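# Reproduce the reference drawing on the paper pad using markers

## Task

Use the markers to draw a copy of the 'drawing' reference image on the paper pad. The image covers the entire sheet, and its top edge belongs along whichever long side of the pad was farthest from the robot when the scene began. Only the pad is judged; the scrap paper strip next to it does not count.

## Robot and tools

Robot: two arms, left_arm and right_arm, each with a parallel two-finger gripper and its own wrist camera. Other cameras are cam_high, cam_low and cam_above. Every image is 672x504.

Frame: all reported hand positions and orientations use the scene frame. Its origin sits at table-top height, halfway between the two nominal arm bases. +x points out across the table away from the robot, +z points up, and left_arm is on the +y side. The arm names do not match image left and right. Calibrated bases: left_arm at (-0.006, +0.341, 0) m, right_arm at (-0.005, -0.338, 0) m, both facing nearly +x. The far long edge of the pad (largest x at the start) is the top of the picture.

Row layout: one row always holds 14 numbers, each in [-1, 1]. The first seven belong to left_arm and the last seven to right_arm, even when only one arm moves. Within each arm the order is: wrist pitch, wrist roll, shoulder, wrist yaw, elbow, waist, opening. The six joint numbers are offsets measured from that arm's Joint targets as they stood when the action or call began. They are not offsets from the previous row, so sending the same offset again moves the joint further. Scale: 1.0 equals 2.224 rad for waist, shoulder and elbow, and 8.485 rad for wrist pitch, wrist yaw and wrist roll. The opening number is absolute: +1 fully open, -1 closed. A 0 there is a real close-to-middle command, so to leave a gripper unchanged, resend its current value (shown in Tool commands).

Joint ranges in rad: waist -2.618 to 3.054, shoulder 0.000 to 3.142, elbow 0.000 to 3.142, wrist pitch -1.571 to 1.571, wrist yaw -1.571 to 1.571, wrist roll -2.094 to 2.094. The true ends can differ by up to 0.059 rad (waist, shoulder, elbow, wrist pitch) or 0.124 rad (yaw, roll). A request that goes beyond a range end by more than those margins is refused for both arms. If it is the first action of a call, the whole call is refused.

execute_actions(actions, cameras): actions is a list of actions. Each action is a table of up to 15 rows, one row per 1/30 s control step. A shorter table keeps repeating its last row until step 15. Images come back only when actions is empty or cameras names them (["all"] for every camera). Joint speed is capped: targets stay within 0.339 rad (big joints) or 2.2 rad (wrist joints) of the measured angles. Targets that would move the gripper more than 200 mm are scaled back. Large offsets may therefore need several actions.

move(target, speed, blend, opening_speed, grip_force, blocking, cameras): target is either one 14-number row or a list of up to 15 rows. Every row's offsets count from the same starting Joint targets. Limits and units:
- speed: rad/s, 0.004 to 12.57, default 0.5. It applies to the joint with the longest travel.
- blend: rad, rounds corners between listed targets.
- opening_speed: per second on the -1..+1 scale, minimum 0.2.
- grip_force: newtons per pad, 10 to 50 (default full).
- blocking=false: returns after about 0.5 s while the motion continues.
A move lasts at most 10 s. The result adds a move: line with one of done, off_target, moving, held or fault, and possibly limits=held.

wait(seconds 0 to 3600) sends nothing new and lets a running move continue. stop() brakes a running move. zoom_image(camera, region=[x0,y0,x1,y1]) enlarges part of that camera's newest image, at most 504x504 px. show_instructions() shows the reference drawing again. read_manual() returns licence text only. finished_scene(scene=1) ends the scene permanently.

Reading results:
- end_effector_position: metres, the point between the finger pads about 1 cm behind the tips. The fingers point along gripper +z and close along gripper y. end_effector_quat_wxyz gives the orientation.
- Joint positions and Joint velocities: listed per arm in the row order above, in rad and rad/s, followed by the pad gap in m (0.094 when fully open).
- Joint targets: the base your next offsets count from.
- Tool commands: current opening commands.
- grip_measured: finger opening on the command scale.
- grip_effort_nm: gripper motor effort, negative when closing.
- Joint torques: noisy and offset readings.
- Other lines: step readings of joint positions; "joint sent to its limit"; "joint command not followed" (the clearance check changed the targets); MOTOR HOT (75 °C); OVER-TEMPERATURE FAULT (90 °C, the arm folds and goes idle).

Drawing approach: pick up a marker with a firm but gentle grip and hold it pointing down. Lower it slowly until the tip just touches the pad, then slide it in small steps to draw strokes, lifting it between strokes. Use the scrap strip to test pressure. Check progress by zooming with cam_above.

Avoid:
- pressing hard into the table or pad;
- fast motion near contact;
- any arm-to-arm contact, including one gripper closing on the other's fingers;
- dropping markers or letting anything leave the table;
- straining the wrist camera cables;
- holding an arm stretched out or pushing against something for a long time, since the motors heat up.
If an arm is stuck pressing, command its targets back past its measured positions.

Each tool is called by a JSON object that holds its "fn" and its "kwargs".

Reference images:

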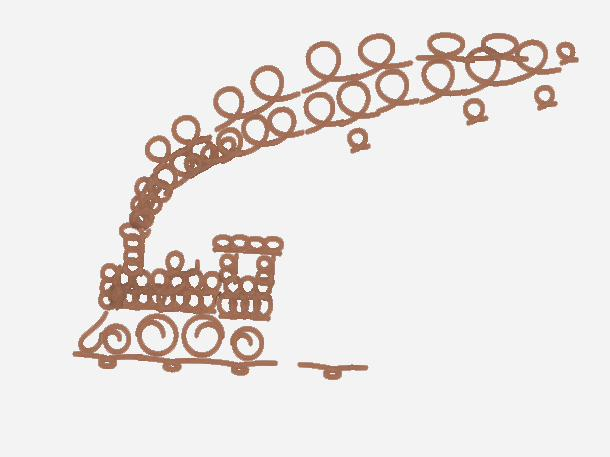

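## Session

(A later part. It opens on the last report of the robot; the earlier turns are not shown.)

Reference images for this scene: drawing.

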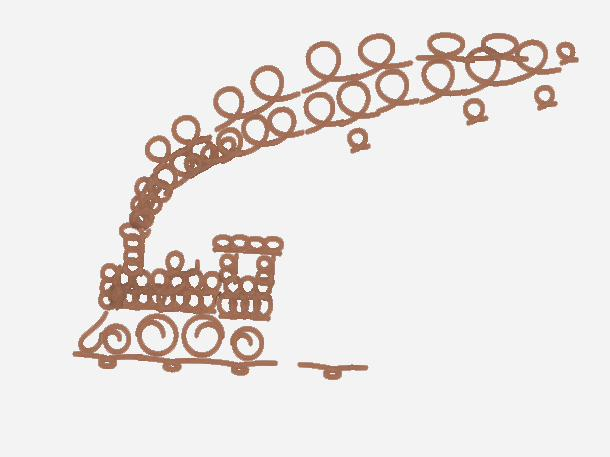

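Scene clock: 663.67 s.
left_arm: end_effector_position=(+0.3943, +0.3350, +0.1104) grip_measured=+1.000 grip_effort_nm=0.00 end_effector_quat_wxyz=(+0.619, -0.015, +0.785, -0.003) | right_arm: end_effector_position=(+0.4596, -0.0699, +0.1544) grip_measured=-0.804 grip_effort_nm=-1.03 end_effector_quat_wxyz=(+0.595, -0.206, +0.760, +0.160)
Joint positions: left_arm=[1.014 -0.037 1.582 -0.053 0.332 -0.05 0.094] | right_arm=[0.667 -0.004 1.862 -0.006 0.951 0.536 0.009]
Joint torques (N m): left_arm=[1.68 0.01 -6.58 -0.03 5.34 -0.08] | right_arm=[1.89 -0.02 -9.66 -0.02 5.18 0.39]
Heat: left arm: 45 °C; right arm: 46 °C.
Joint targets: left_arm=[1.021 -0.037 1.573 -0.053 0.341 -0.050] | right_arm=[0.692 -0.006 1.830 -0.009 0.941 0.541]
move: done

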